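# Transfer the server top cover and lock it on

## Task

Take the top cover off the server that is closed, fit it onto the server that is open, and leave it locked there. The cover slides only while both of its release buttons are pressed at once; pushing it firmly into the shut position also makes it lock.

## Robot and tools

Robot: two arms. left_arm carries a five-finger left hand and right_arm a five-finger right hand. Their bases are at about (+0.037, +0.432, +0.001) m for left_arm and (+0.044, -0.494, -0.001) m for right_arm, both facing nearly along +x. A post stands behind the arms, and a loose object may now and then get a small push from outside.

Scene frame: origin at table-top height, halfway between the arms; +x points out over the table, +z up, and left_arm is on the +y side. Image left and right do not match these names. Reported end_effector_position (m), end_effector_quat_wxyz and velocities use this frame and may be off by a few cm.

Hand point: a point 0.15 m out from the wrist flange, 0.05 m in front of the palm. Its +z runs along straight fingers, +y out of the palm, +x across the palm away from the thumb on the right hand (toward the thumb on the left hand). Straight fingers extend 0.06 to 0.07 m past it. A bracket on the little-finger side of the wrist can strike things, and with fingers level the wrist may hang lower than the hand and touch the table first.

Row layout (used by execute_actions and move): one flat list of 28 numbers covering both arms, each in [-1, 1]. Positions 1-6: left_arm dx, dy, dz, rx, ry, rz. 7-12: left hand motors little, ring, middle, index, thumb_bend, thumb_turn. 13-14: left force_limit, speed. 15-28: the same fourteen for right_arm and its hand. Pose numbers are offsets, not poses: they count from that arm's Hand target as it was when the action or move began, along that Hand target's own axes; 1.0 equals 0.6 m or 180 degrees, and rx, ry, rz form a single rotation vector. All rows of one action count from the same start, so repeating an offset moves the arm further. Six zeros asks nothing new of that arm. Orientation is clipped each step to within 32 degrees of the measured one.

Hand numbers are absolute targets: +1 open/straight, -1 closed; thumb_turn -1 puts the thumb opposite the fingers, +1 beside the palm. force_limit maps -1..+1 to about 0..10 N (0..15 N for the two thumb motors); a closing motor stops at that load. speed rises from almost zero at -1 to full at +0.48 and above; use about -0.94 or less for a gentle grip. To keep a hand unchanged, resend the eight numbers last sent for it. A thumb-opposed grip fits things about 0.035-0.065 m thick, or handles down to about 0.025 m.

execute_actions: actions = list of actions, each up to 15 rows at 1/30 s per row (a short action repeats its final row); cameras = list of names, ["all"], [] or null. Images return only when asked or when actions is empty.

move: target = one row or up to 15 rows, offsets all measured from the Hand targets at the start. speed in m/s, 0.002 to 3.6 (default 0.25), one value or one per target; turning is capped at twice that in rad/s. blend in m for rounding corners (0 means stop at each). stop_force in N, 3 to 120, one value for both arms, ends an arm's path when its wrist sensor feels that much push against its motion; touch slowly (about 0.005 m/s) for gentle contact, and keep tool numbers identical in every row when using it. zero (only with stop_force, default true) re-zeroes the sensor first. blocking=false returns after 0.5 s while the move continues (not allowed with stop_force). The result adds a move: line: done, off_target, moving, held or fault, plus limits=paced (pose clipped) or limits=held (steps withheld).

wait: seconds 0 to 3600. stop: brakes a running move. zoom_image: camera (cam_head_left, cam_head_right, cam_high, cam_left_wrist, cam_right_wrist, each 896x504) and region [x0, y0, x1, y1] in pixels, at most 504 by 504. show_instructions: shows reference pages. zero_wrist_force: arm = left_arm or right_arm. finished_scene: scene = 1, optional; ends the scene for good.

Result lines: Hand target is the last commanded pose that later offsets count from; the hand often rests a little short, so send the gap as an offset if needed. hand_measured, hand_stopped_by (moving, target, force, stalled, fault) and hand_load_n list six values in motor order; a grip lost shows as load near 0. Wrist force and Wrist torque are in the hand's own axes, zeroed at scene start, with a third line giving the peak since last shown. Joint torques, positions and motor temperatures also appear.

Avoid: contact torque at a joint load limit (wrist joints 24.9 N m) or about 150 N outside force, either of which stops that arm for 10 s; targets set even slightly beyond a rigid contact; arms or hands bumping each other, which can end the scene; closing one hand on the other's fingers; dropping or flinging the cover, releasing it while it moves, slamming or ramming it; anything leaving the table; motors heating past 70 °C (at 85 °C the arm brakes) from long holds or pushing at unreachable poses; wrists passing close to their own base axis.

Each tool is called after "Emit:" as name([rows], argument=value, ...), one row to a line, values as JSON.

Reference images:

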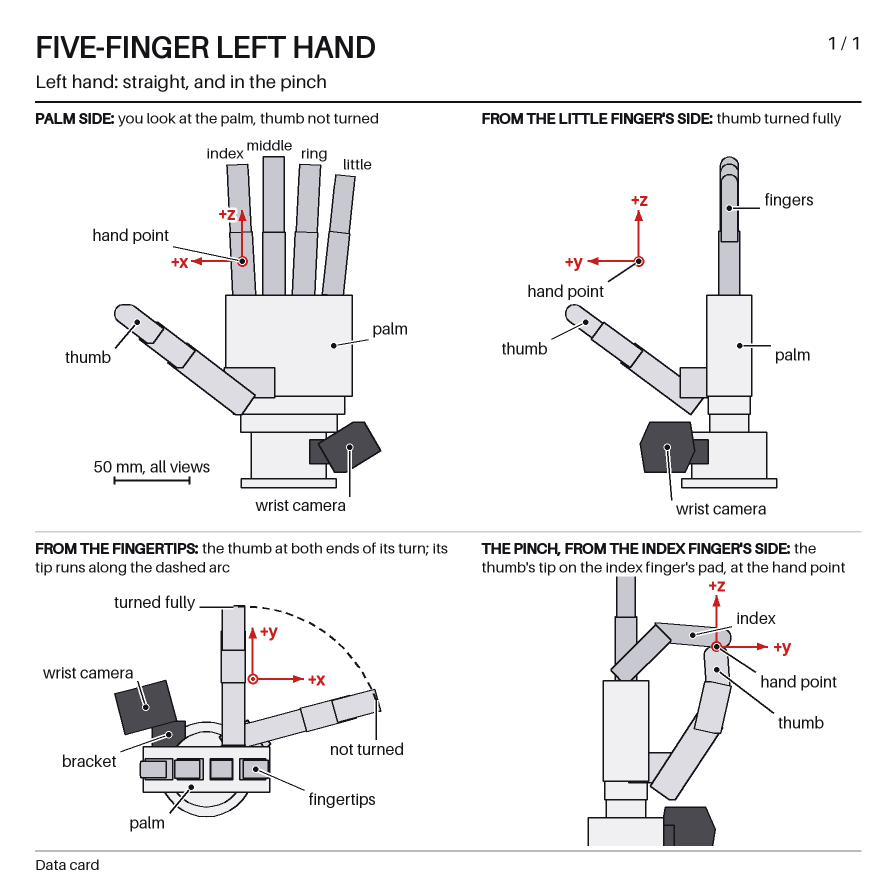

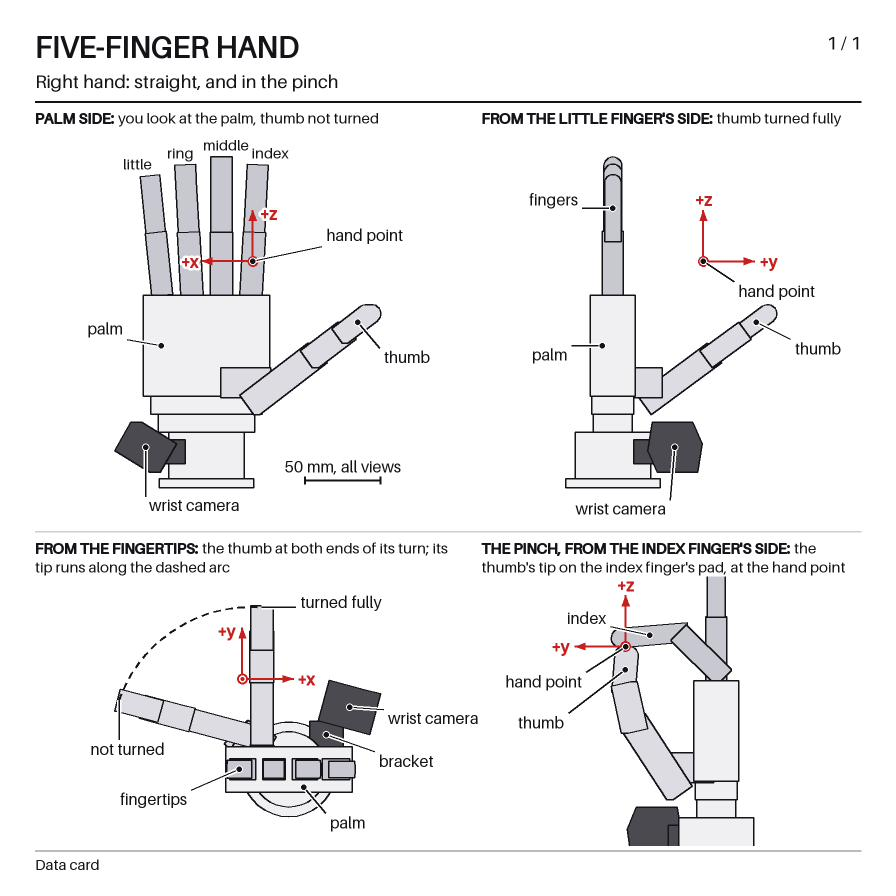

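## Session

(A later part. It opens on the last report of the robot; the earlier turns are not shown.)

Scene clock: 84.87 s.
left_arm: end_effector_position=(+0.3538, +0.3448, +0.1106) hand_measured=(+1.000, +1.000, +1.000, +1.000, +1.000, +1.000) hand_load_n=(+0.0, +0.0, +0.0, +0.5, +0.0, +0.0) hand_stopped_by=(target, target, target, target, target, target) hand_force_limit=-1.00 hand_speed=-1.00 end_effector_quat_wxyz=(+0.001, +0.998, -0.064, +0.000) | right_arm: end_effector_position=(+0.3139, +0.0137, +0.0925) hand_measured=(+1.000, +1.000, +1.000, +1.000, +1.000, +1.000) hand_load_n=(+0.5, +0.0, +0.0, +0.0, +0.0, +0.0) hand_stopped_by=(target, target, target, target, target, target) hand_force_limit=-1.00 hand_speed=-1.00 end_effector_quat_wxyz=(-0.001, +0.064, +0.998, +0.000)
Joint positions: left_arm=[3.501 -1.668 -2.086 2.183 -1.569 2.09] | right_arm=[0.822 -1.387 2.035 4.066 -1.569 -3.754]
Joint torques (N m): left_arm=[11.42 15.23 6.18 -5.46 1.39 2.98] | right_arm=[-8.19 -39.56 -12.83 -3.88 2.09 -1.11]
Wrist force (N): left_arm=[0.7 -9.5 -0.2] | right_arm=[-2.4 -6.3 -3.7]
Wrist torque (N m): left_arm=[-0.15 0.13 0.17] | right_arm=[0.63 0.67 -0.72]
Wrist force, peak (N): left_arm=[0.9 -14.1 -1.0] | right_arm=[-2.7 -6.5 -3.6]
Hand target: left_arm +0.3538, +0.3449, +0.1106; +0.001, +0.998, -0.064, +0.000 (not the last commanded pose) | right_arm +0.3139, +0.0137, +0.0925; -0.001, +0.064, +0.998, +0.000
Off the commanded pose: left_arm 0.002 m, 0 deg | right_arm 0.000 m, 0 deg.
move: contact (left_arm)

Emit:
move([
  [0,0.0009,0,0,0,0, 1,1,1,1,1,1,-1,-1, 0,0.0011,0,0,0,0, 1,1,1,1,1,1,-1,-1],
], speed=0.005)

Scene clock: 85.43 s.
left_arm: end_effector_position=(+0.3537, +0.3444, +0.1106) hand_measured=(+1.000, +1.000, +1.000, +1.000, +1.000, +1.000) hand_load_n=(+0.0, +0.0, +0.0, +1.0, +0.0, +0.0) hand_stopped_by=(target, target, target, target, target, target) hand_force_limit=-1.00 hand_speed=-1.00 end_effector_quat_wxyz=(+0.001, +0.998, -0.064, +0.000) | right_arm: end_effector_position=(+0.3140, +0.0142, +0.0925) hand_measured=(+1.000, +1.000, +1.000, +1.000, +1.000, +1.000) hand_load_n=(+1.0, +0.5, +0.0, +0.0, +0.0, +0.0) hand_stopped_by=(target, target, target, target, target, target) hand_force_limit=-1.00 hand_speed=-1.00 end_effector_quat_wxyz=(-0.001, +0.064, +0.998, +0.000)
Joint positions: left_arm=[3.5 -1.668 -2.086 2.183 -1.569 2.088] | right_arm=[0.823 -1.386 2.034 4.066 -1.569 -3.753]
Joint torques (N m): left_arm=[-14.92 21.49 -0.62 -5.29 2.17 -2.03] | right_arm=[13.8 -18.13 -40.01 -5.57 2.38 2.36]
Wrist force (N): left_arm=[1.4 -22.9 -2.7] | right_arm=[-2.6 -23.3 -9.4]
Wrist torque (N m): left_arm=[-0.21 0.05 0.29] | right_arm=[1.08 1.05 -1.76]
Wrist force, peak (N): left_arm=[1.4 -22.9 -2.7] | right_arm=[-2.6 -23.3 -9.4]
Hand target: left_arm +0.3537, +0.3443, +0.1106; +0.001, +0.998, -0.064, +0.000 | right_arm +0.3140, +0.0143, +0.0925; -0.001, +0.064, +0.998, +0.000
Off the commanded pose: left_arm 0.000 m, 0 deg | right_arm 0.000 m, 0 deg.
move: done

Emit:
move([
  [0,0,-0.0083,0,0,0, 1,1,1,1,1,1,-1,-1, 0,0,-0.0083,0,0,0, 1,1,1,1,1,1,-1,-1],
], speed=0.02)

Scene clock: 86.27 s.
left_arm: end_effector_position=(+0.3537, +0.3443, +0.1154) hand_measured=(+1.000, +1.000, +1.000, +1.000, +1.000, +1.000) hand_load_n=(+0.0, +0.0, +0.0, +1.0, +0.0, +0.0) hand_stopped_by=(target, target, target, target, target, target) hand_force_limit=-1.00 hand_speed=-1.00 end_effector_quat_wxyz=(+0.001, +0.998, -0.064, +0.000) | right_arm: end_effector_position=(+0.3140, +0.0143, +0.0974) hand_measured=(+1.000, +1.000, +1.000, +1.000, +1.000, +1.000) hand_load_n=(+1.0, +1.0, +0.0, +0.0, +0.0, +0.0) hand_stopped_by=(target, target, target, target, target, target) hand_force_limit=-1.00 hand_speed=-1.00 end_effector_quat_wxyz=(-0.001, +0.064, +0.998, +0.000)
Joint positions: left_arm=[3.499 -1.661 -2.079 2.169 -1.569 2.088] | right_arm=[0.823 -1.393 2.028 4.08 -1.569 -3.753]
Joint torques (N m): left_arm=[-11.48 27 19.41 -7.97 5.42 -1.32] | right_arm=[7.06 -44.72 -43.77 -5.78 2.48 1.22]
Wrist force (N): left_arm=[2.5 -21.8 3.4] | right_arm=[-1.1 -18.6 2.4]
Wrist torque (N m): left_arm=[-0.39 0.20 0.31] | right_arm=[0.51 0.44 -1.37]
Wrist force, peak (N): left_arm=[3.8 -24.3 3.5] | right_arm=[-3.0 -25.8 -10.0]
Hand target: left_arm +0.3537, +0.3443, +0.1156; +0.001, +0.998, -0.064, +0.000 | right_arm +0.3140, +0.0143, +0.0975; -0.001, +0.064, +0.998, +0.000
Off the commanded pose: left_arm 0.000 m, 0 deg | right_arm 0.000 m, 0 deg.
move: done

Emit:
move([
  [0,0.0004,0,0,0,0, 1,1,1,1,1,1,-1,-1, 0,0.0005,-0.012,0,0,0, 1,1,1,1,1,1,-1,-1],
  [0,0.0004,-0.0253,0,0,0, 1,1,1,1,1,1,-1,-1, 0,0.0005,-0.0453,0,0,0, 1,1,1,1,1,1,-1,-1],
], speed=0.03, blend=0.003, cameras=["cam_left_wrist","cam_right_wrist","cam_high","cam_head_left"])

Scene clock: 87.80 s.
left_arm: end_effector_position=(+0.3537, +0.3441, +0.1307) hand_measured=(+1.000, +1.000, +1.000, +1.000, +1.000, +1.000) hand_load_n=(+0.0, +0.0, +0.0, +1.0, +0.0, +0.0) hand_stopped_by=(target, target, target, target, target, target) hand_force_limit=-1.00 hand_speed=-1.00 end_effector_quat_wxyz=(+0.001, +0.998, -0.064, +0.000) | right_arm: end_effector_position=(+0.3141, +0.0146, +0.1245) hand_measured=(+1.000, +1.000, +1.000, +1.000, +1.000, +1.000) hand_load_n=(+0.0, +2.5, +0.0, +0.0, +0.0, +0.0) hand_stopped_by=(target, target, target, target, target, target) hand_force_limit=-1.00 hand_speed=-1.00 end_effector_quat_wxyz=(-0.001, +0.064, +0.998, +0.000)
Joint positions: left_arm=[3.499 -1.638 -2.058 2.125 -1.569 2.087] | right_arm=[0.823 -1.432 1.991 4.156 -1.569 -3.753]
Joint torques (N m): left_arm=[-5.41 27.03 20.32 -7.98 6.07 0.31] | right_arm=[6.26 -42.6 -45.27 -5.96 3.23 -0.61]
Wrist force (N): left_arm=[1.8 -24.3 3.2] | right_arm=[-1.3 -19.8 3.0]
Wrist torque (N m): left_arm=[-0.46 0.19 0.28] | right_arm=[0.57 0.46 -1.12]
Wrist force, peak (N): left_arm=[3.0 -27.5 3.7] | right_arm=[0.3 -23.3 2.2]
Hand target: left_arm +0.3537, +0.3441, +0.1307; +0.001, +0.998, -0.064, +0.000 | right_arm +0.3141, +0.0146, +0.1247; -0.001, +0.064, +0.998, +0.000
Off the commanded pose: left_arm 0.000 m, 0 deg | right_arm 0.000 m, 0 deg.
move: done
cam_left_wrist: T_world_to_cam=[[0.37828, 0.92568, 0.00561, -0.45641], [0.80304, -0.33117, 0.49543, -0.23008], [0.46047, -0.1829, -0.86863, 0.12595]] pos_world=[0.29941, 0.36933, 0.22596]
cam_right_wrist: T_world_to_cam=[[-0.1481, 0.98825, 0.03775, 0.02195], [0.85531, 0.10883, 0.50655, -0.33585], [0.49649, 0.10731, -0.86138, 0.06483]] pos_world=[0.25832, 0.0079, 0.22514]
Images, in order (width x height): cam_head_left 896x504, cam_high 896x504, cam_left_wrist 896x504, cam_right_wrist 896x504.

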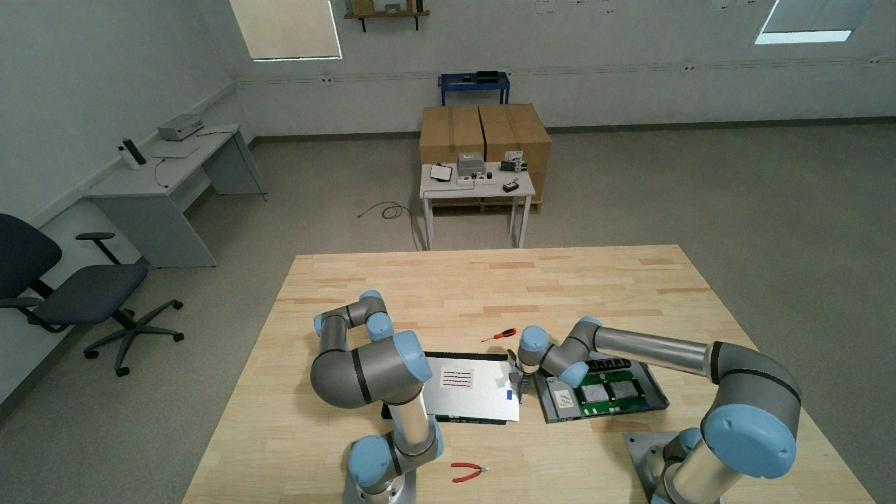

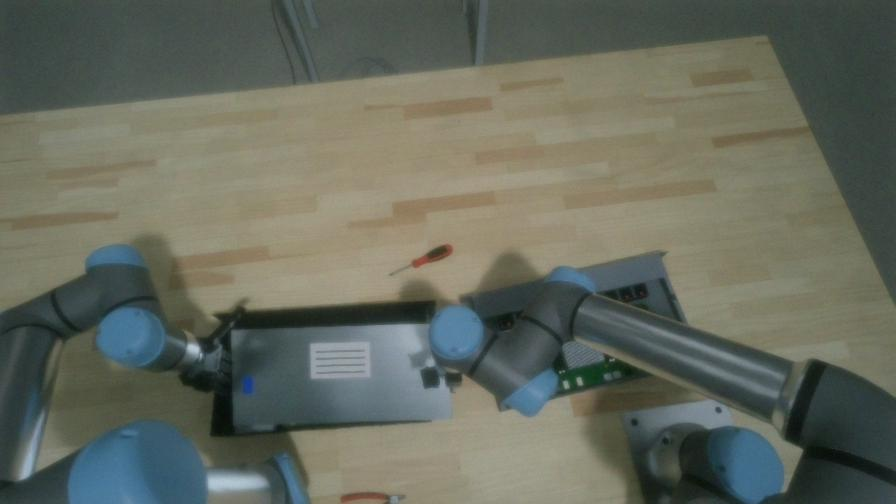

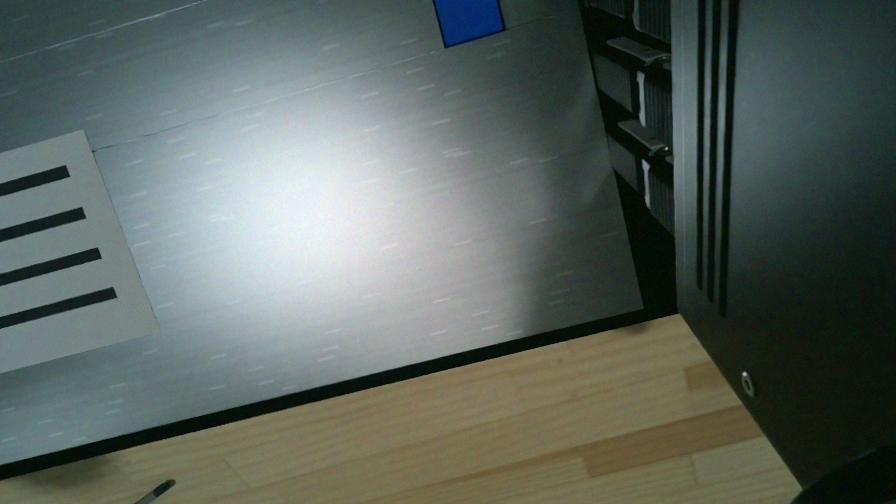

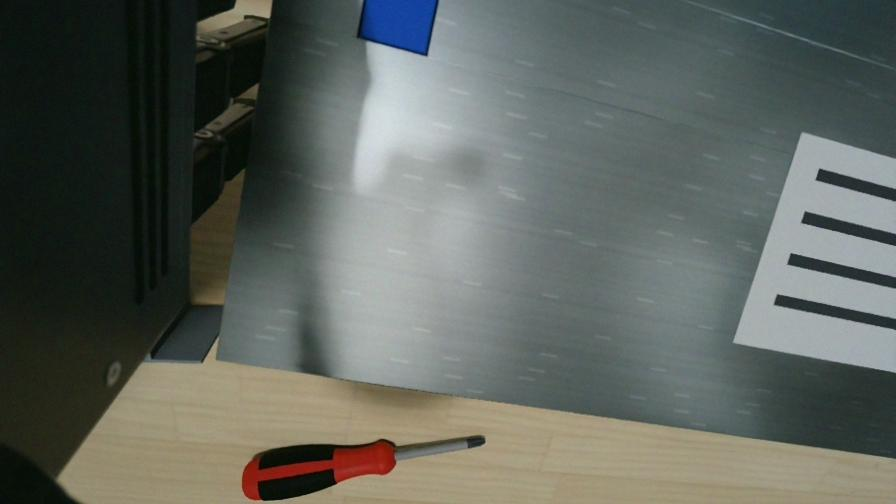

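Emit:
zoom_image(camera="cam_head_left", region=[370, 320, 560, 440])

Emit:
zoom_image(camera="cam_high", region=[180, 280, 500, 460])

Scaled by 2.653.

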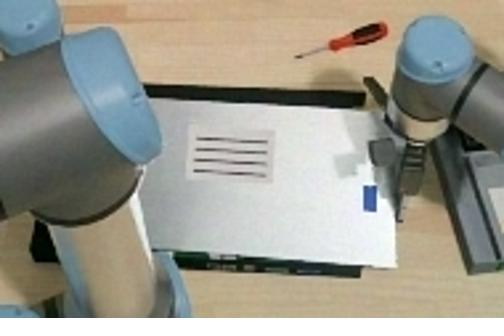

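Scaled by 1.575.

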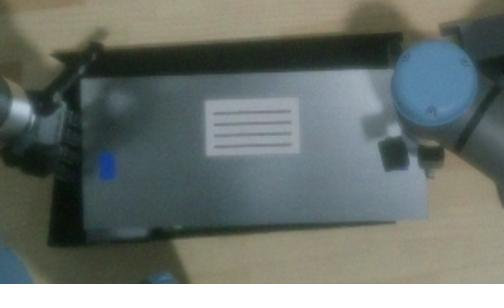

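Emit:
zoom_image(camera="cam_head_left", region=[480, 340, 540, 430])

Emit:
zoom_image(camera="cam_high", region=[400, 290, 480, 440])

Emit:
zoom_image(camera="cam_high", region=[200, 290, 280, 440])

Scaled by 5.600.

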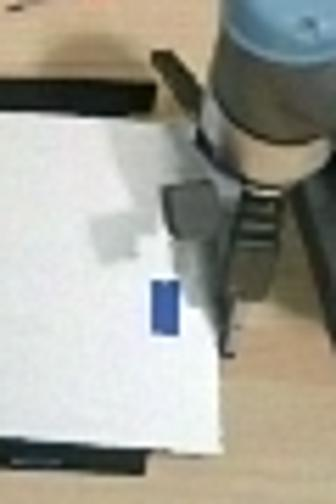

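Scaled by 3.360.

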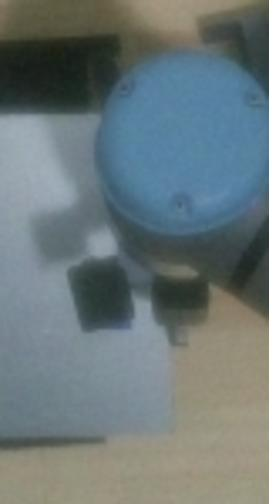

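Scaled by 3.360.

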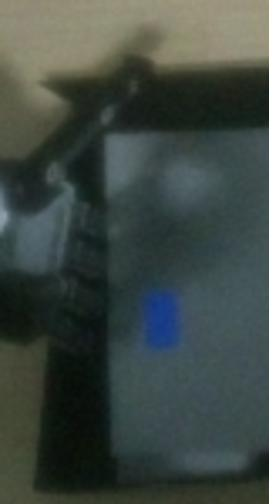

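Emit:
zoom_image(camera="cam_left_wrist", region=[560, 0, 720, 330])

Emit:
zoom_image(camera="cam_right_wrist", region=[150, 0, 450, 380])

Scaled by 1.527.

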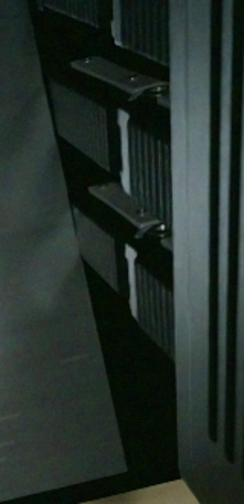

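Scaled by 1.326.

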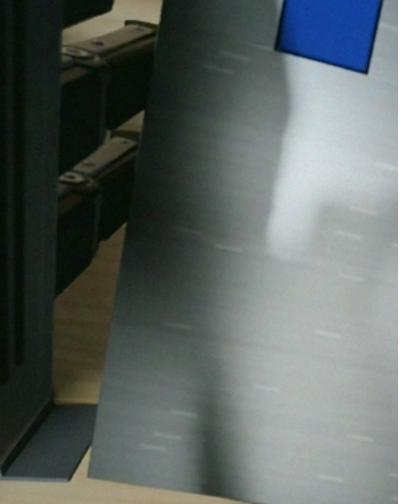

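Emit:
move([
  [0,0,0.018,0,0,0, 1,1,1,1,1,1,-1,-1, 0,0,0.032,0,0,0, 1,1,1,1,1,1,-1,-1],
], speed=0.015, stop_force=12)

Scene clock: 94.67 s.
left_arm: end_effector_position=(+0.3537, +0.3441, +0.1199) hand_measured=(+1.000, +1.000, +1.000, +1.000, +1.000, +1.000) hand_load_n=(+0.0, +0.5, +0.0, +0.5, +0.0, +0.0) hand_stopped_by=(target, target, target, target, target, target) hand_force_limit=-1.00 hand_speed=-1.00 end_effector_quat_wxyz=(+0.001, +0.998, -0.064, +0.000) | right_arm: end_effector_position=(+0.3141, +0.0146, +0.1055) hand_measured=(+1.000, +1.000, +1.000, +1.000, +1.000, +1.000) hand_load_n=(+0.5, +1.5, +0.0, +0.0, +0.0, +0.0) hand_stopped_by=(target, target, target, target, target, target) hand_force_limit=-1.00 hand_speed=-1.00 end_effector_quat_wxyz=(-0.001, +0.064, +0.998, +0.000)
Joint positions: left_arm=[3.499 -1.654 -2.073 2.156 -1.569 2.087] | right_arm=[0.823 -1.405 2.017 4.103 -1.569 -3.753]
Joint torques (N m): left_arm=[-14.16 12.95 -0.92 -4.33 4.48 -1.67] | right_arm=[13.43 -22.04 -17.33 -8.2 3.7 1.9]
Wrist force (N): left_arm=[1.6 -20.4 3.3] | right_arm=[-2.0 -16.1 0.4]
Wrist torque (N m): left_arm=[-0.45 0.19 0.26] | right_arm=[0.65 0.60 -1.08]
Wrist force, peak (N): left_arm=[2.2 -25.5 3.4] | right_arm=[-1.4 -21.9 2.5]
Hand target: left_arm +0.3537, +0.3441, +0.1199; +0.001, +0.998, -0.064, +0.000 | right_arm +0.3141, +0.0146, +0.1055; -0.001, +0.064, +0.998, +0.000
Off the commanded pose: left_arm 0.000 m, 0 deg | right_arm 0.000 m, 0 deg.
move: done

Emit:
move([
  [0,0,0.0145,0,0,0, 1,1,1,1,1,1,-1,-1, 0,0,0.0178,0,0,0, 1,1,1,1,1,1,-1,-1],
], speed=0.01, stop_force=10, cameras=["cam_left_wrist","cam_right_wrist"])

Scene clock: 97.13 s.
left_arm: end_effector_position=(+0.3537, +0.3441, +0.1112) hand_measured=(+1.000, +1.000, +1.000, +1.000, +1.000, +1.000) hand_load_n=(+0.0, +0.0, +0.0, +0.5, +0.0, +0.0) hand_stopped_by=(target, target, target, target, target, target) hand_force_limit=-1.00 hand_speed=-1.00 end_effector_quat_wxyz=(+0.001, +0.998, -0.064, +0.000) | right_arm: end_effector_position=(+0.3140, +0.0146, +0.0956) hand_measured=(+1.000, +1.000, +1.000, +1.000, +1.000, +1.000) hand_load_n=(+1.5, +1.5, +0.0, +0.0, +0.0, +0.0) hand_stopped_by=(target, target, target, target, target, target) hand_force_limit=-1.00 hand_speed=-1.00 end_effector_quat_wxyz=(-0.001, +0.064, +0.998, +0.000)
Joint positions: left_arm=[3.499 -1.667 -2.085 2.181 -1.569 2.087] | right_arm=[0.823 -1.39 2.029 4.075 -1.569 -3.753]
Joint torques (N m): left_arm=[-10.8 11.49 -1.18 -2.3 2.09 -1.84] | right_arm=[13.65 -43.87 -46.23 -7.6 4.1 1.96]
Wrist force (N): left_arm=[-0.5 -11.8 -5.3] | right_arm=[-5.1 -29.1 -0.5]
Wrist torque (N m): left_arm=[0.10 0.10 0.13] | right_arm=[0.98 0.50 -2.11]
Wrist force, peak (N): left_arm=[2.1 -20.8 3.5] | right_arm=[-3.7 -33.4 -10.9]
Hand target: left_arm +0.3537, +0.3441, +0.1112; +0.001, +0.998, -0.064, +0.000 | right_arm +0.3140, +0.0146, +0.0956; -0.001, +0.064, +0.998, +0.000 (not the last commanded pose)
Off the commanded pose: left_arm 0.000 m, 0 deg | right_arm 0.001 m, 0 deg.
move: contact (right_arm)
cam_left_wrist: T_world_to_cam=[[0.37828, 0.92568, 0.00561, -0.4563], [0.80304, -0.33117, 0.49543, -0.22042], [0.46047, -0.1829, -0.86863, 0.10902]] pos_world=[0.29941, 0.36933, 0.20646]
cam_right_wrist: T_world_to_cam=[[-0.14809, 0.98825, 0.03777, 0.02312], [0.85536, 0.10882, 0.50648, -0.32106], [0.49642, 0.10731, -0.86143, 0.03994]] pos_world=[0.25822, 0.0078, 0.19614]

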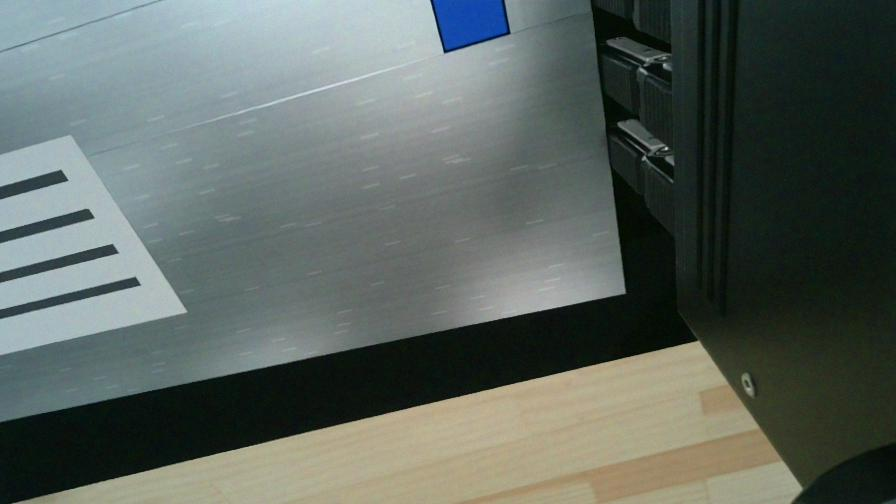

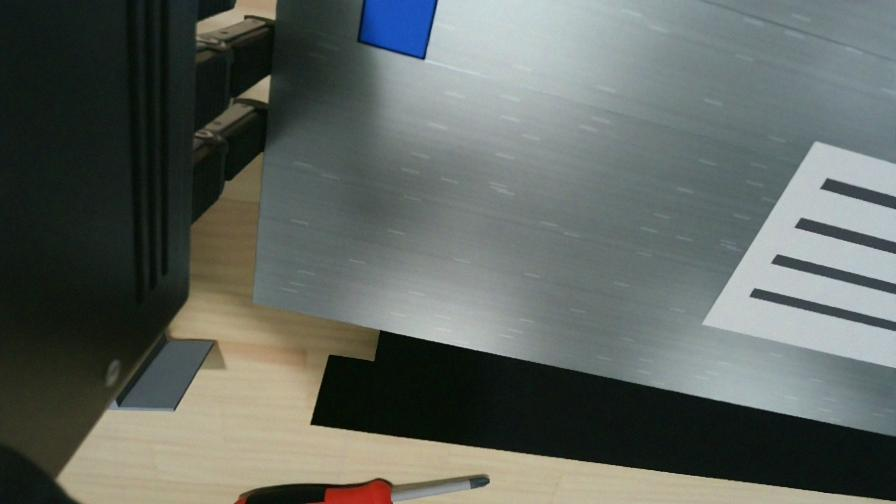

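Emit:
move([
  [0,-0.0005,0,0,0,0, 1,1,1,1,1,1,-1,-1, 0,-0.002,0,0,0,0, 1,1,1,1,1,1,-1,-1],
  [0,-0.0045,0,0,0,0, 1,1,1,1,1,1,-1,-1, 0,-0.0045,0,0,0,0, 1,1,1,1,1,1,-1,-1],
  [0.002,-0.0055,0,0,0,-0.0072, 1,1,1,1,1,1,-1,-1, 0.0019,-0.0035,0,0,0,-0.0072, 1,1,1,1,1,1,-1,-1],
], speed=0.01, cameras=["cam_left_wrist","cam_right_wrist"])

Scene clock: 99.90 s.
left_arm: end_effector_position=(+0.3553, +0.3472, +0.1112) hand_measured=(+1.000, +1.000, +1.000, +1.000, +1.000, +1.000) hand_load_n=(+0.0, +0.0, +0.0, +0.0, +0.0, +0.0) hand_stopped_by=(target, target, target, target, target, target) hand_force_limit=-1.00 hand_speed=-1.00 end_effector_quat_wxyz=(+0.001, +0.999, -0.053, +0.000) | right_arm: end_effector_position=(+0.3127, +0.0127, +0.0956) hand_measured=(+1.000, +1.000, +1.000, +1.000, +1.000, +1.000) hand_load_n=(+0.0, +0.0, +0.0, +0.0, -0.5, +0.0) hand_stopped_by=(target, target, target, target, target, target) hand_force_limit=-1.00 hand_speed=-1.00 end_effector_quat_wxyz=(-0.001, +0.053, +0.999, +0.000)
Joint positions: left_arm=[3.508 -1.667 -2.085 2.181 -1.569 2.074] | right_arm=[0.82 -1.396 2.036 4.074 -1.569 -3.779]
Joint torques (N m): left_arm=[7.03 26.97 2.41 -1.92 -1.71 -2.25] | right_arm=[-9.48 -38.29 -8.84 -3.73 -1.66 -1.59]
Wrist force (N): left_arm=[-0.2 0.7 0.4] | right_arm=[-3.0 2.3 -1.7]
Wrist torque (N m): left_arm=[-0.09 0.14 0.11] | right_arm=[0.52 0.54 -0.10]
Wrist force, peak (N): left_arm=[-0.5 -12.1 -5.5] | right_arm=[-5.9 -29.4 -0.5]
Hand target: left_arm +0.3553, +0.3472, +0.1112; +0.001, +0.999, -0.052, +0.000 | right_arm +0.3126, +0.0127, +0.0956; -0.001, +0.053, +0.999, +0.000
Off the commanded pose: left_arm 0.000 m, 0 deg | right_arm 0.000 m, 0 deg.
move: done
cam_left_wrist: T_world_to_cam=[[0.3575, 0.9339, 0.00566, -0.45529], [0.81024, -0.31317, 0.4954, -0.22952], [0.46443, -0.17252, -0.86864, 0.10393]] pos_world=[0.30047, 0.37124, 0.20656]
cam_right_wrist: T_world_to_cam=[[-0.17003, 0.98472, 0.03776, 0.03173], [0.85272, 0.12782, 0.50648, -0.31921], [0.49392, 0.11832, -0.86142, 0.04152]] pos_world=[0.25708, 0.00464, 0.19624]

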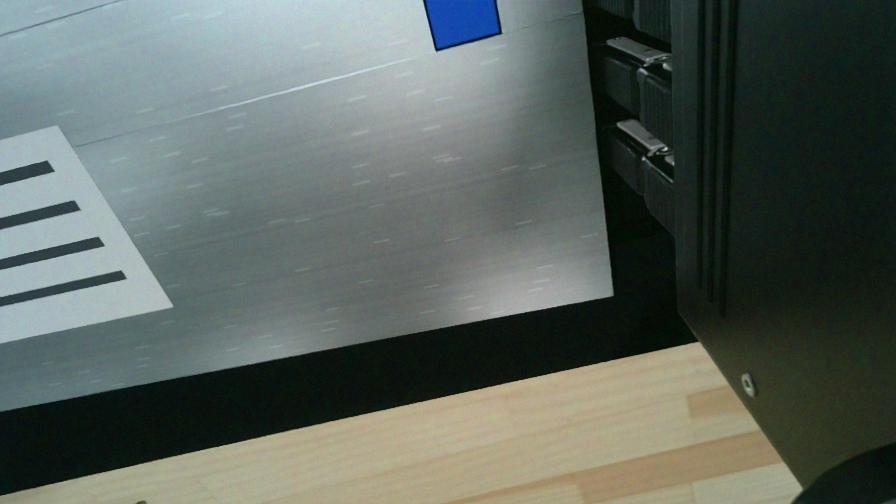

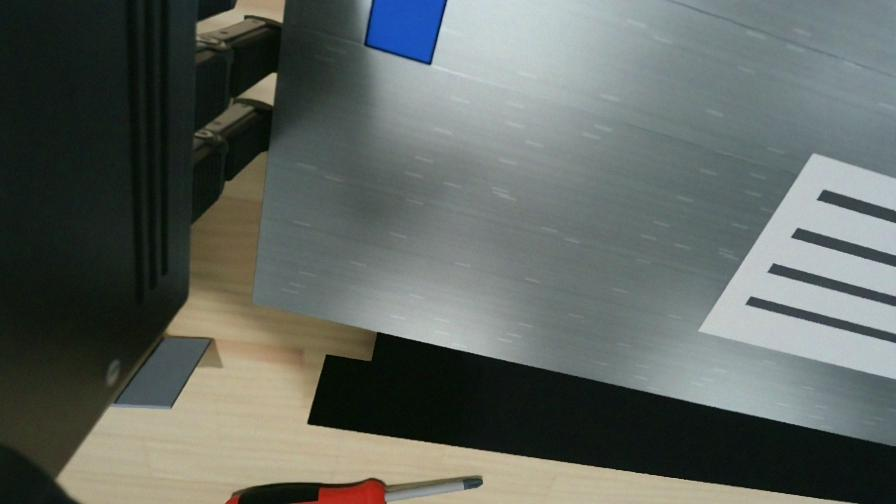

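Emit:
move([
  [0,0.01,0,0,0,0, 1,1,1,1,1,1,-1,-1, 0,0.01,0,0,0,0, 1,1,1,1,1,1,-1,-1],
], speed=0.005, stop_force=8)

Scene clock: 101.80 s.
left_arm: end_effector_position=(+0.3550, +0.3442, +0.1112) hand_measured=(+1.000, +1.000, +1.000, +1.000, +1.000, +1.000) hand_load_n=(-0.5, +0.0, +0.0, +0.0, -0.5, +0.0) hand_stopped_by=(target, target, target, target, target, target) hand_force_limit=-1.00 hand_speed=-1.00 end_effector_quat_wxyz=(+0.001, +0.999, -0.052, +0.000) | right_arm: end_effector_position=(+0.3129, +0.0149, +0.0956) hand_measured=(+1.000, +1.000, +1.000, +1.000, +1.000, +1.000) hand_load_n=(+0.0, +0.5, +0.5, +0.0, +0.0, +0.5) hand_stopped_by=(target, target, target, target, target, target) hand_force_limit=-1.00 hand_speed=-1.00 end_effector_quat_wxyz=(-0.001, +0.053, +0.999, +0.000)
Joint positions: left_arm=[3.497 -1.667 -2.085 2.181 -1.569 2.063] | right_arm=[0.823 -1.391 2.03 4.075 -1.569 -3.776]
Joint torques (N m): left_arm=[12.08 18.39 3.72 -4.47 3.82 2.73] | right_arm=[-6.77 -40.52 -11.62 -4 3.08 -1.48]
Wrist force (N): left_arm=[-1.1 -5.9 0.5] | right_arm=[-3.9 -4.2 -0.7]
Wrist torque (N m): left_arm=[-0.09 0.12 0.16] | right_arm=[0.52 0.55 -0.48]
Wrist force, peak (N): left_arm=[-0.6 -11.9 -1.2] | right_arm=[-4.2 -10.1 -3.5]
Hand target: left_arm +0.3550, +0.3442, +0.1112; +0.001, +0.999, -0.052, +0.000 (not the last commanded pose) | right_arm +0.3129, +0.0149, +0.0956; -0.001, +0.053, +0.999, +0.000 (not the last commanded pose)
Off the commanded pose: left_arm 0.003 m, 0 deg | right_arm 0.004 m, 0 deg.
move: contact (left_arm, right_arm)

Emit:
move([
  [0,0.0011,0,0,0,0, 1,1,1,1,1,1,-1,-1, 0,0.0011,0,0,0,0, 1,1,1,1,1,1,-1,-1],
], speed=0.005)

Scene clock: 102.43 s.
left_arm: end_effector_position=(+0.3549, +0.3436, +0.1112) hand_measured=(+1.000, +1.000, +1.000, +1.000, +1.000, +1.000) hand_load_n=(+0.0, +0.0, +0.5, +0.5, +0.0, +0.0) hand_stopped_by=(target, target, target, target, target, target) hand_force_limit=-1.00 hand_speed=-1.00 end_effector_quat_wxyz=(+0.001, +0.999, -0.052, +0.000) | right_arm: end_effector_position=(+0.3130, +0.0155, +0.0956) hand_measured=(+1.000, +1.000, +1.000, +1.000, +1.000, +1.000) hand_load_n=(+0.0, +1.0, +1.0, +0.5, +0.0, +0.0) hand_stopped_by=(target, target, target, target, target, target) hand_force_limit=-1.00 hand_speed=-1.00 end_effector_quat_wxyz=(-0.001, +0.053, +0.999, +0.000)
Joint positions: left_arm=[3.495 -1.667 -2.086 2.181 -1.569 2.061] | right_arm=[0.823 -1.39 2.029 4.076 -1.569 -3.776]
Joint torques (N m): left_arm=[-15.86 19.95 0.18 -4.51 3.83 -2.54] | right_arm=[16.39 -18.6 -41.32 -6.02 3.15 1.36]
Wrist force (N): left_arm=[1.0 -29.4 -9.9] | right_arm=[-3.1 -25.7 -8.1]
Wrist torque (N m): left_arm=[0.54 -0.13 0.78] | right_arm=[1.10 0.80 -0.95]
Wrist force, peak (N): left_arm=[1.0 -29.4 -9.9] | right_arm=[-3.1 -25.7 -8.1]
Hand target: left_arm +0.3549, +0.3435, +0.1112; +0.001, +0.999, -0.052, +0.000 | right_arm +0.3130, +0.0156, +0.0956; -0.001, +0.053, +0.999, +0.000
Off the commanded pose: left_arm 0.000 m, 0 deg | right_arm 0.000 m, 0 deg.
move: done

Emit:
move([
  [0,0,-0.0083,0,0,0, 1,1,1,1,1,1,-1,-1, 0,0,-0.009,0,0,0, 1,1,1,1,1,1,-1,-1],
  [0,0,-0.033,0,0,0, 1,1,1,1,1,1,-1,-1, 0,0,-0.0485,0,0,0, 1,1,1,1,1,1,-1,-1],
], speed=0.03, blend=0.003, cameras=["cam_left_wrist","cam_right_wrist"])

Scene clock: 104.03 s.
left_arm: end_effector_position=(+0.3549, +0.3435, +0.1310) hand_measured=(+1.000, +1.000, +1.000, +1.000, +1.000, +1.000) hand_load_n=(+0.0, +0.5, +0.5, +0.5, +0.0, +0.0) hand_stopped_by=(target, target, target, target, target, target) hand_force_limit=-1.00 hand_speed=-1.00 end_effector_quat_wxyz=(+0.001, +0.999, -0.052, +0.000) | right_arm: end_effector_position=(+0.3130, +0.0156, +0.1246) hand_measured=(+1.000, +1.000, +1.000, +1.000, +1.000, +1.000) hand_load_n=(+0.0, +1.0, +1.0, +0.5, +0.0, +0.0) hand_stopped_by=(target, target, target, target, target, target) hand_force_limit=-1.00 hand_speed=-1.00 end_effector_quat_wxyz=(-0.001, +0.053, +0.999, +0.000)
Joint positions: left_arm=[3.495 -1.638 -2.057 2.124 -1.569 2.061] | right_arm=[0.823 -1.432 1.99 4.156 -1.569 -3.776]
Joint torques (N m): left_arm=[4.6 25.62 19.35 -8.59 7.59 2.16] | right_arm=[-4.72 -42.25 -46.86 -7.06 3.91 -1.44]
Wrist force (N): left_arm=[0.8 -30.1 4.8] | right_arm=[-2.4 -26.6 2.5]
Wrist torque (N m): left_arm=[-0.16 0.25 0.76] | right_arm=[0.53 0.42 -0.95]
Wrist force, peak (N): left_arm=[1.0 -31.0 -10.2] | right_arm=[-3.5 -28.2 -8.3]
Hand target: left_arm +0.3549, +0.3435, +0.1310; +0.001, +0.999, -0.052, +0.000 | right_arm +0.3130, +0.0156, +0.1247; -0.001, +0.053, +0.999, +0.000
Off the commanded pose: left_arm 0.000 m, 0 deg | right_arm 0.000 m, 0 deg.
move: done; blend cut to 0.0027 m at target 1
cam_left_wrist: T_world_to_cam=[[0.35726, 0.93399, 0.00566, -0.45167], [0.8103, -0.31296, 0.49545, -0.24025], [0.46452, -0.17242, -0.86862, 0.1205]] pos_world=[0.30007, 0.36744, 0.22626]
cam_right_wrist: T_world_to_cam=[[-0.17047, 0.98464, 0.03773, 0.02795], [0.85265, 0.12821, 0.50652, -0.33446], [0.4939, 0.11852, -0.8614, 0.06592]] pos_world=[0.25738, 0.00754, 0.22514]

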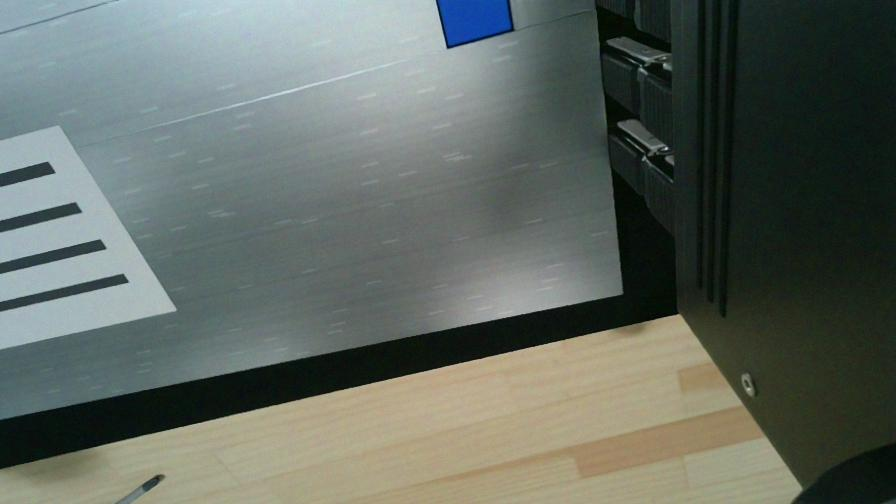

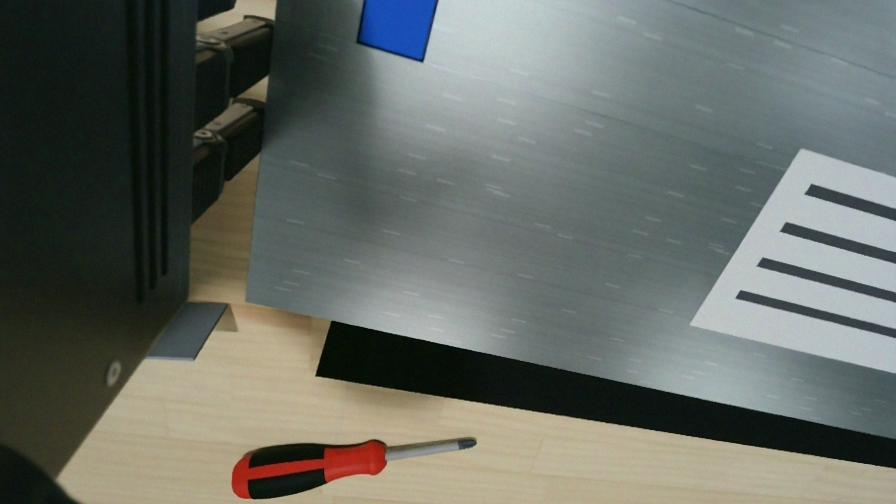

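Emit:
move([
  [-0.0182,-0.0299,0,0,0,-0.0061, 1,1,1,1,1,1,-1,-1, 0.0077,0.0298,0,0,0,-0.0061, 1,1,1,1,1,1,-1,-1],
], speed=0.03)

Scene clock: 106.50 s.
left_arm: end_effector_position=(+0.3459, +0.3624, +0.1310) hand_measured=(+1.000, +1.000, +1.000, +1.000, +1.000, +1.000) hand_load_n=(+0.0, +0.5, +0.5, +0.5, +0.0, +0.0) hand_stopped_by=(target, target, target, target, target, target) hand_force_limit=-1.00 hand_speed=-1.00 end_effector_quat_wxyz=(+0.001, +0.999, -0.043, +0.000) | right_arm: end_effector_position=(+0.3103, +0.0338, +0.1247) hand_measured=(+1.000, +1.000, +1.000, +1.000, +1.000, +1.000) hand_load_n=(+0.0, +1.0, +1.0, +0.5, +0.0, +0.0) hand_stopped_by=(target, target, target, target, target, target) hand_force_limit=-1.00 hand_speed=-1.00 end_effector_quat_wxyz=(-0.001, +0.043, +0.999, +0.000)
Joint positions: left_arm=[3.577 -1.609 -2.088 2.126 -1.569 2.124] | right_arm=[0.849 -1.399 1.95 4.163 -1.569 -3.769]
Joint torques (N m): left_arm=[7 24.26 -1.79 -5.63 7.73 3.01] | right_arm=[14.56 -24.6 -46.63 -6.49 5.06 1.36]
Wrist force (N): left_arm=[1.2 -28.1 5.1] | right_arm=[-2.5 -24.2 2.4]
Wrist torque (N m): left_arm=[-0.24 0.21 0.65] | right_arm=[0.53 0.43 -0.90]
Wrist force, peak (N): left_arm=[0.7 -30.5 5.1] | right_arm=[-2.5 -26.6 2.5]
Hand target: left_arm +0.3459, +0.3625, +0.1310; +0.001, +0.999, -0.043, +0.000 | right_arm +0.3103, +0.0339, +0.1247; -0.001, +0.043, +0.999, +0.000
Off the commanded pose: left_arm 0.000 m, 0 deg | right_arm 0.000 m, 0 deg.
move: done

Emit:
move([
  [-0.0177,-0.0300,0,0,0,-0.0061, 1,1,1,1,1,1,-1,-1, 0.0071,0.0303,0,0,0,-0.0061, 1,1,1,1,1,1,-1,-1],
], speed=0.03, cameras=["cam_left_wrist","cam_right_wrist","cam_high","cam_head_left"])

Scene clock: 107.90 s.
left_arm: end_effector_position=(+0.3369, +0.3813, +0.1310) hand_measured=(+1.000, +1.000, +1.000, +1.000, +1.000, +1.000) hand_load_n=(+0.0, +0.5, +0.5, +0.5, +0.0, +0.0) hand_stopped_by=(target, target, target, target, target, target) hand_force_limit=-1.00 hand_speed=-1.00 end_effector_quat_wxyz=(+0.001, +0.999, -0.033, +0.000) | right_arm: end_effector_position=(+0.3077, +0.0523, +0.1247) hand_measured=(+1.000, +1.000, +1.000, +1.000, +1.000, +1.000) hand_load_n=(+0.0, +1.0, +1.0, +1.0, +0.0, +0.0) hand_stopped_by=(target, target, target, target, target, target) hand_force_limit=-1.00 hand_speed=-1.00 end_effector_quat_wxyz=(-0.001, +0.034, +0.999, +0.000)
Joint positions: left_arm=[3.663 -1.583 -2.115 2.127 -1.569 2.191] | right_arm=[0.874 -1.365 1.908 4.171 -1.569 -3.763]
Joint torques (N m): left_arm=[5.79 22.99 -3.45 -6.7 8.34 3.24] | right_arm=[17.11 -25.92 -46.87 -7.3 5.44 1.29]
Wrist force (N): left_arm=[1.0 -31.9 5.0] | right_arm=[-2.4 -27.7 2.3]
Wrist torque (N m): left_arm=[-0.15 0.23 0.71] | right_arm=[0.66 0.41 -0.97]
Wrist force, peak (N): left_arm=[0.4 -33.3 4.8] | right_arm=[-2.3 -28.7 2.3]
Hand target: left_arm +0.3369, +0.3814, +0.1310; +0.001, +0.999, -0.033, +0.000 | right_arm +0.3077, +0.0524, +0.1247; -0.001, +0.034, +0.999, +0.000
Off the commanded pose: left_arm 0.000 m, 0 deg | right_arm 0.000 m, 0 deg.
move: done
cam_left_wrist: T_world_to_cam=[[0.32119, 0.947, 0.00569, -0.47339], [0.82178, -0.2817, 0.4953, -0.22957], [0.47065, -0.15441, -0.8687, 0.12646]] pos_world=[0.28119, 0.40316, 0.22626]
cam_right_wrist: T_world_to_cam=[[-0.20795, 0.9774, 0.03788, 0.00281], [0.84717, 0.16062, 0.50646, -0.33469], [0.48893, 0.13741, -0.86143, 0.06483]] pos_world=[0.25243, 0.0421, 0.22524]
Images, in order (width x height): cam_head_left 896x504, cam_high 896x504, cam_left_wrist 896x504, cam_right_wrist 896x504.

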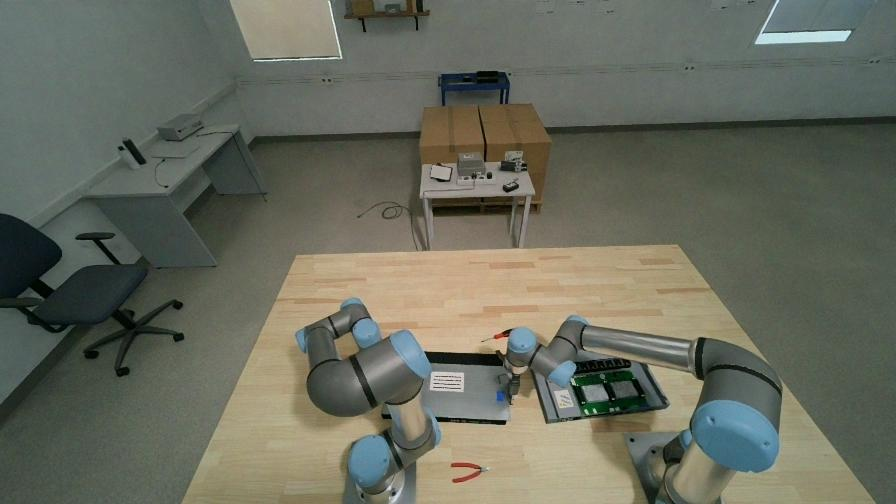

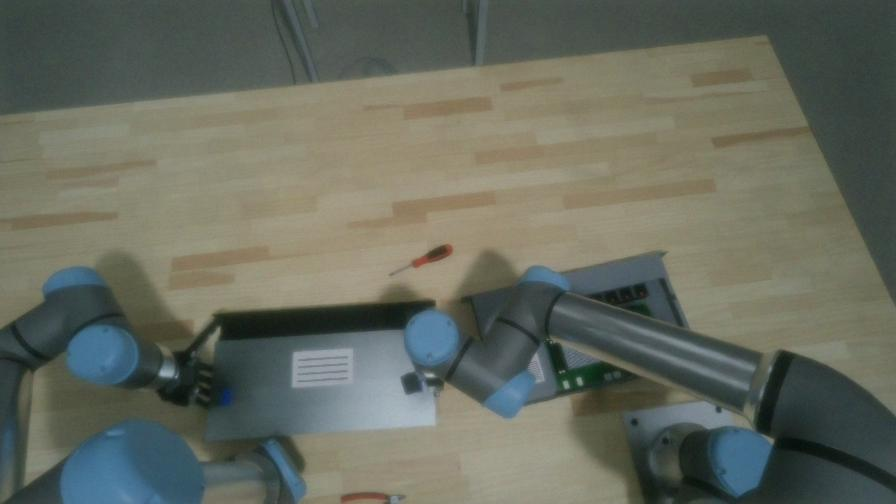

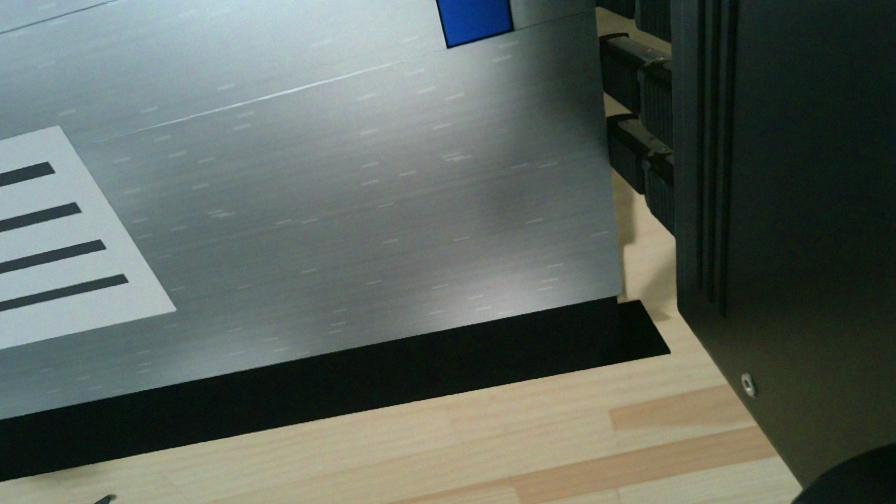

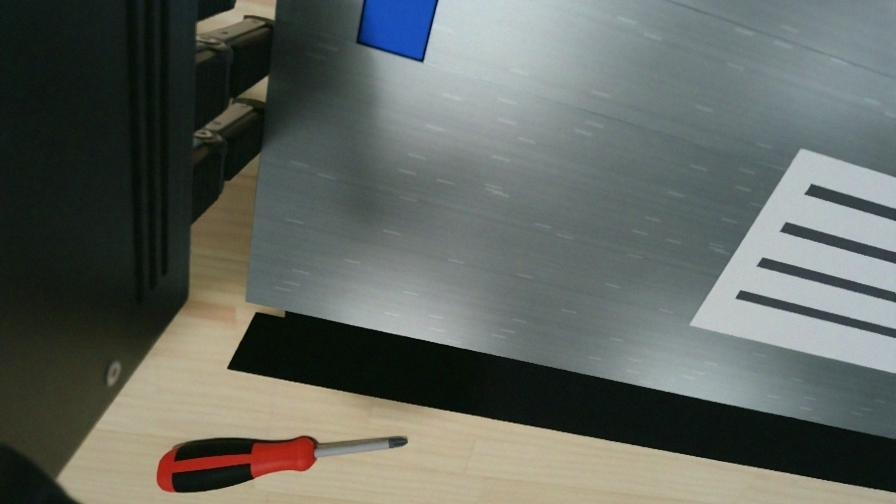

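Emit:
zoom_image(camera="cam_left_wrist", region=[580, 270, 700, 370])

Emit:
zoom_image(camera="cam_right_wrist", region=[210, 280, 330, 390])

Scaled by 4.200.

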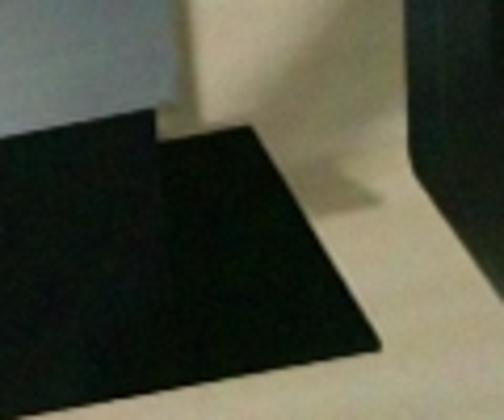

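Scaled by 4.200.

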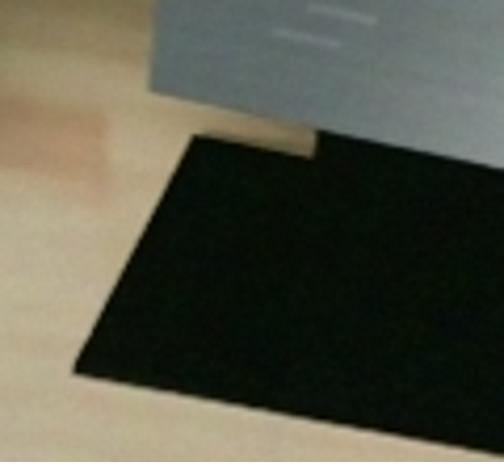

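Emit:
move([
  [-0.0046,-0.0113,0,0,0,-0.0042, 1,1,1,1,1,1,-1,-1, -0.0026,0.0112,0,0,0,-0.0042, 1,1,1,1,1,1,-1,-1],
], speed=0.02, cameras=["cam_left_wrist","cam_right_wrist"])

Emit:
zoom_image(camera="cam_left_wrist", region=[580, 270, 700, 370])

Emit:
zoom_image(camera="cam_right_wrist", region=[200, 280, 320, 390])

Scene clock: 112.40 s.
left_arm: end_effector_position=(+0.3346, +0.3882, +0.1310) hand_measured=(+1.000, +1.000, +1.000, +1.000, +1.000, +1.000) hand_load_n=(+0.0, +0.0, +0.5, +0.5, +0.0, +0.0) hand_stopped_by=(target, target, target, target, target, target) hand_force_limit=-1.00 hand_speed=-1.00 end_effector_quat_wxyz=(+0.001, +1.000, -0.027, +0.000) | right_arm: end_effector_position=(+0.3096, +0.0589, +0.1247) hand_measured=(+1.000, +1.000, +1.000, +1.000, +1.000, +1.000) hand_load_n=(+0.0, +1.5, +1.0, +0.5, +0.0, +0.0) hand_stopped_by=(target, target, target, target, target, target) hand_force_limit=-1.00 hand_speed=-1.00 end_effector_quat_wxyz=(-0.001, +0.027, +1.000, +0.000)
Joint positions: left_arm=[3.694 -1.575 -2.123 2.127 -1.569 2.208] | right_arm=[0.877 -1.35 1.889 4.175 -1.569 -3.773]
Joint torques (N m): left_arm=[6.79 21.77 -3.88 -6.69 4.57 3.58] | right_arm=[15.75 -27.52 -47.73 -7.36 2.63 -1.9]
Wrist force (N): left_arm=[1.3 -32.0 4.7] | right_arm=[-2.4 -27.8 2.5]
Wrist torque (N m): left_arm=[-0.16 0.17 0.75] | right_arm=[0.62 0.40 -0.86]
Wrist force, peak (N): left_arm=[0.9 -33.3 5.1] | right_arm=[-2.6 -28.9 2.5]
Hand target: left_arm +0.3346, +0.3883, +0.1310; +0.001, +1.000, -0.027, +0.000 | right_arm +0.3097, +0.0590, +0.1247; -0.001, +0.027, +1.000, +0.000
Off the commanded pose: left_arm 0.000 m, 0 deg | right_arm 0.000 m, 0 deg.
move: done
cam_left_wrist: T_world_to_cam=[[0.30871, 0.95114, 0.00564, -0.47666], [0.82539, -0.27083, 0.49536, -0.23122], [0.47268, -0.14826, -0.86867, 0.12552]] pos_world=[0.27866, 0.40936, 0.22626]
cam_right_wrist: T_world_to_cam=[[-0.22074, 0.9746, 0.03785, 0.00085], [0.84495, 0.1717, 0.50654, -0.33738], [0.48717, 0.1438, -0.86139, 0.06313]] pos_world=[0.25451, 0.04802, 0.22524]

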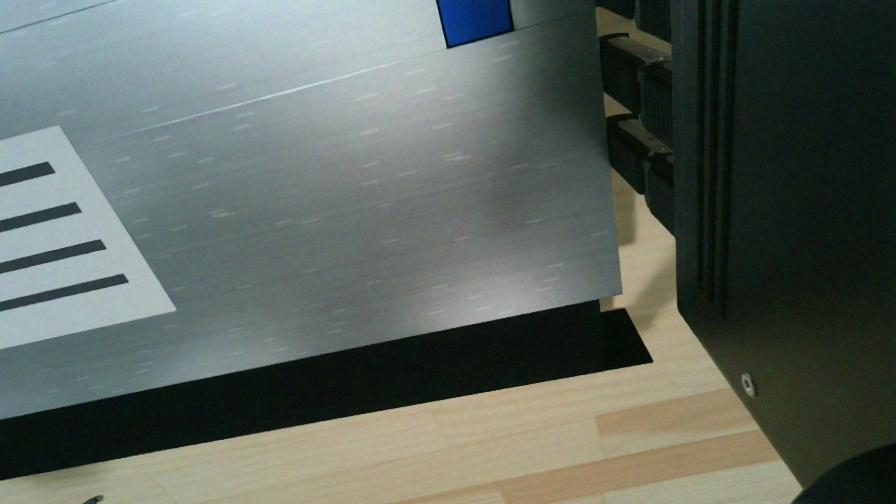

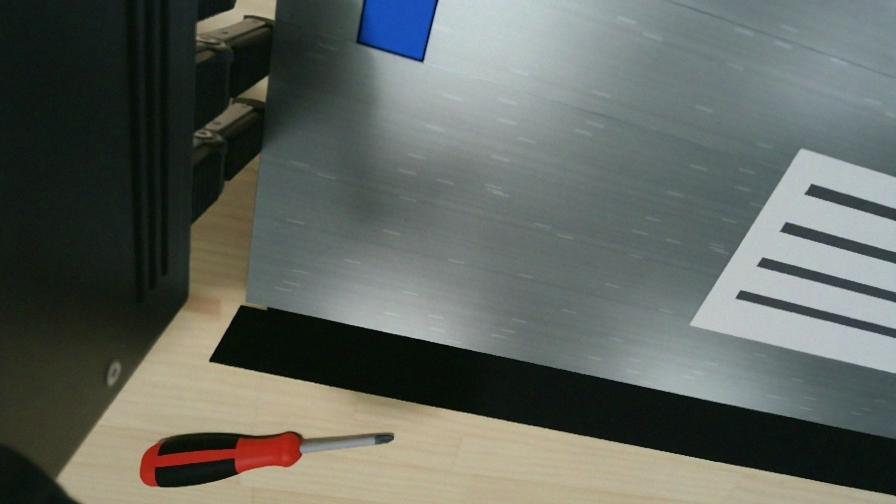

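Scaled by 4.200.

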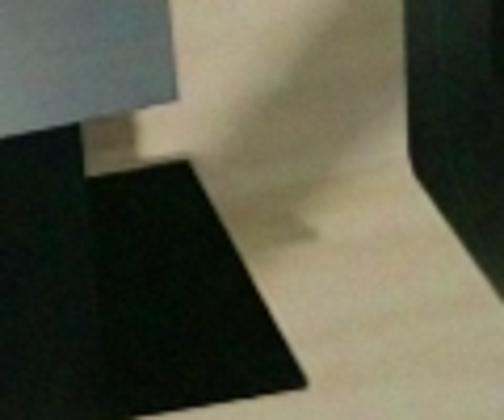

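Scaled by 4.200.

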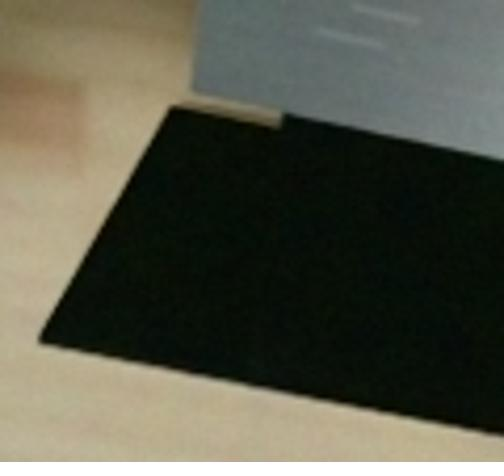

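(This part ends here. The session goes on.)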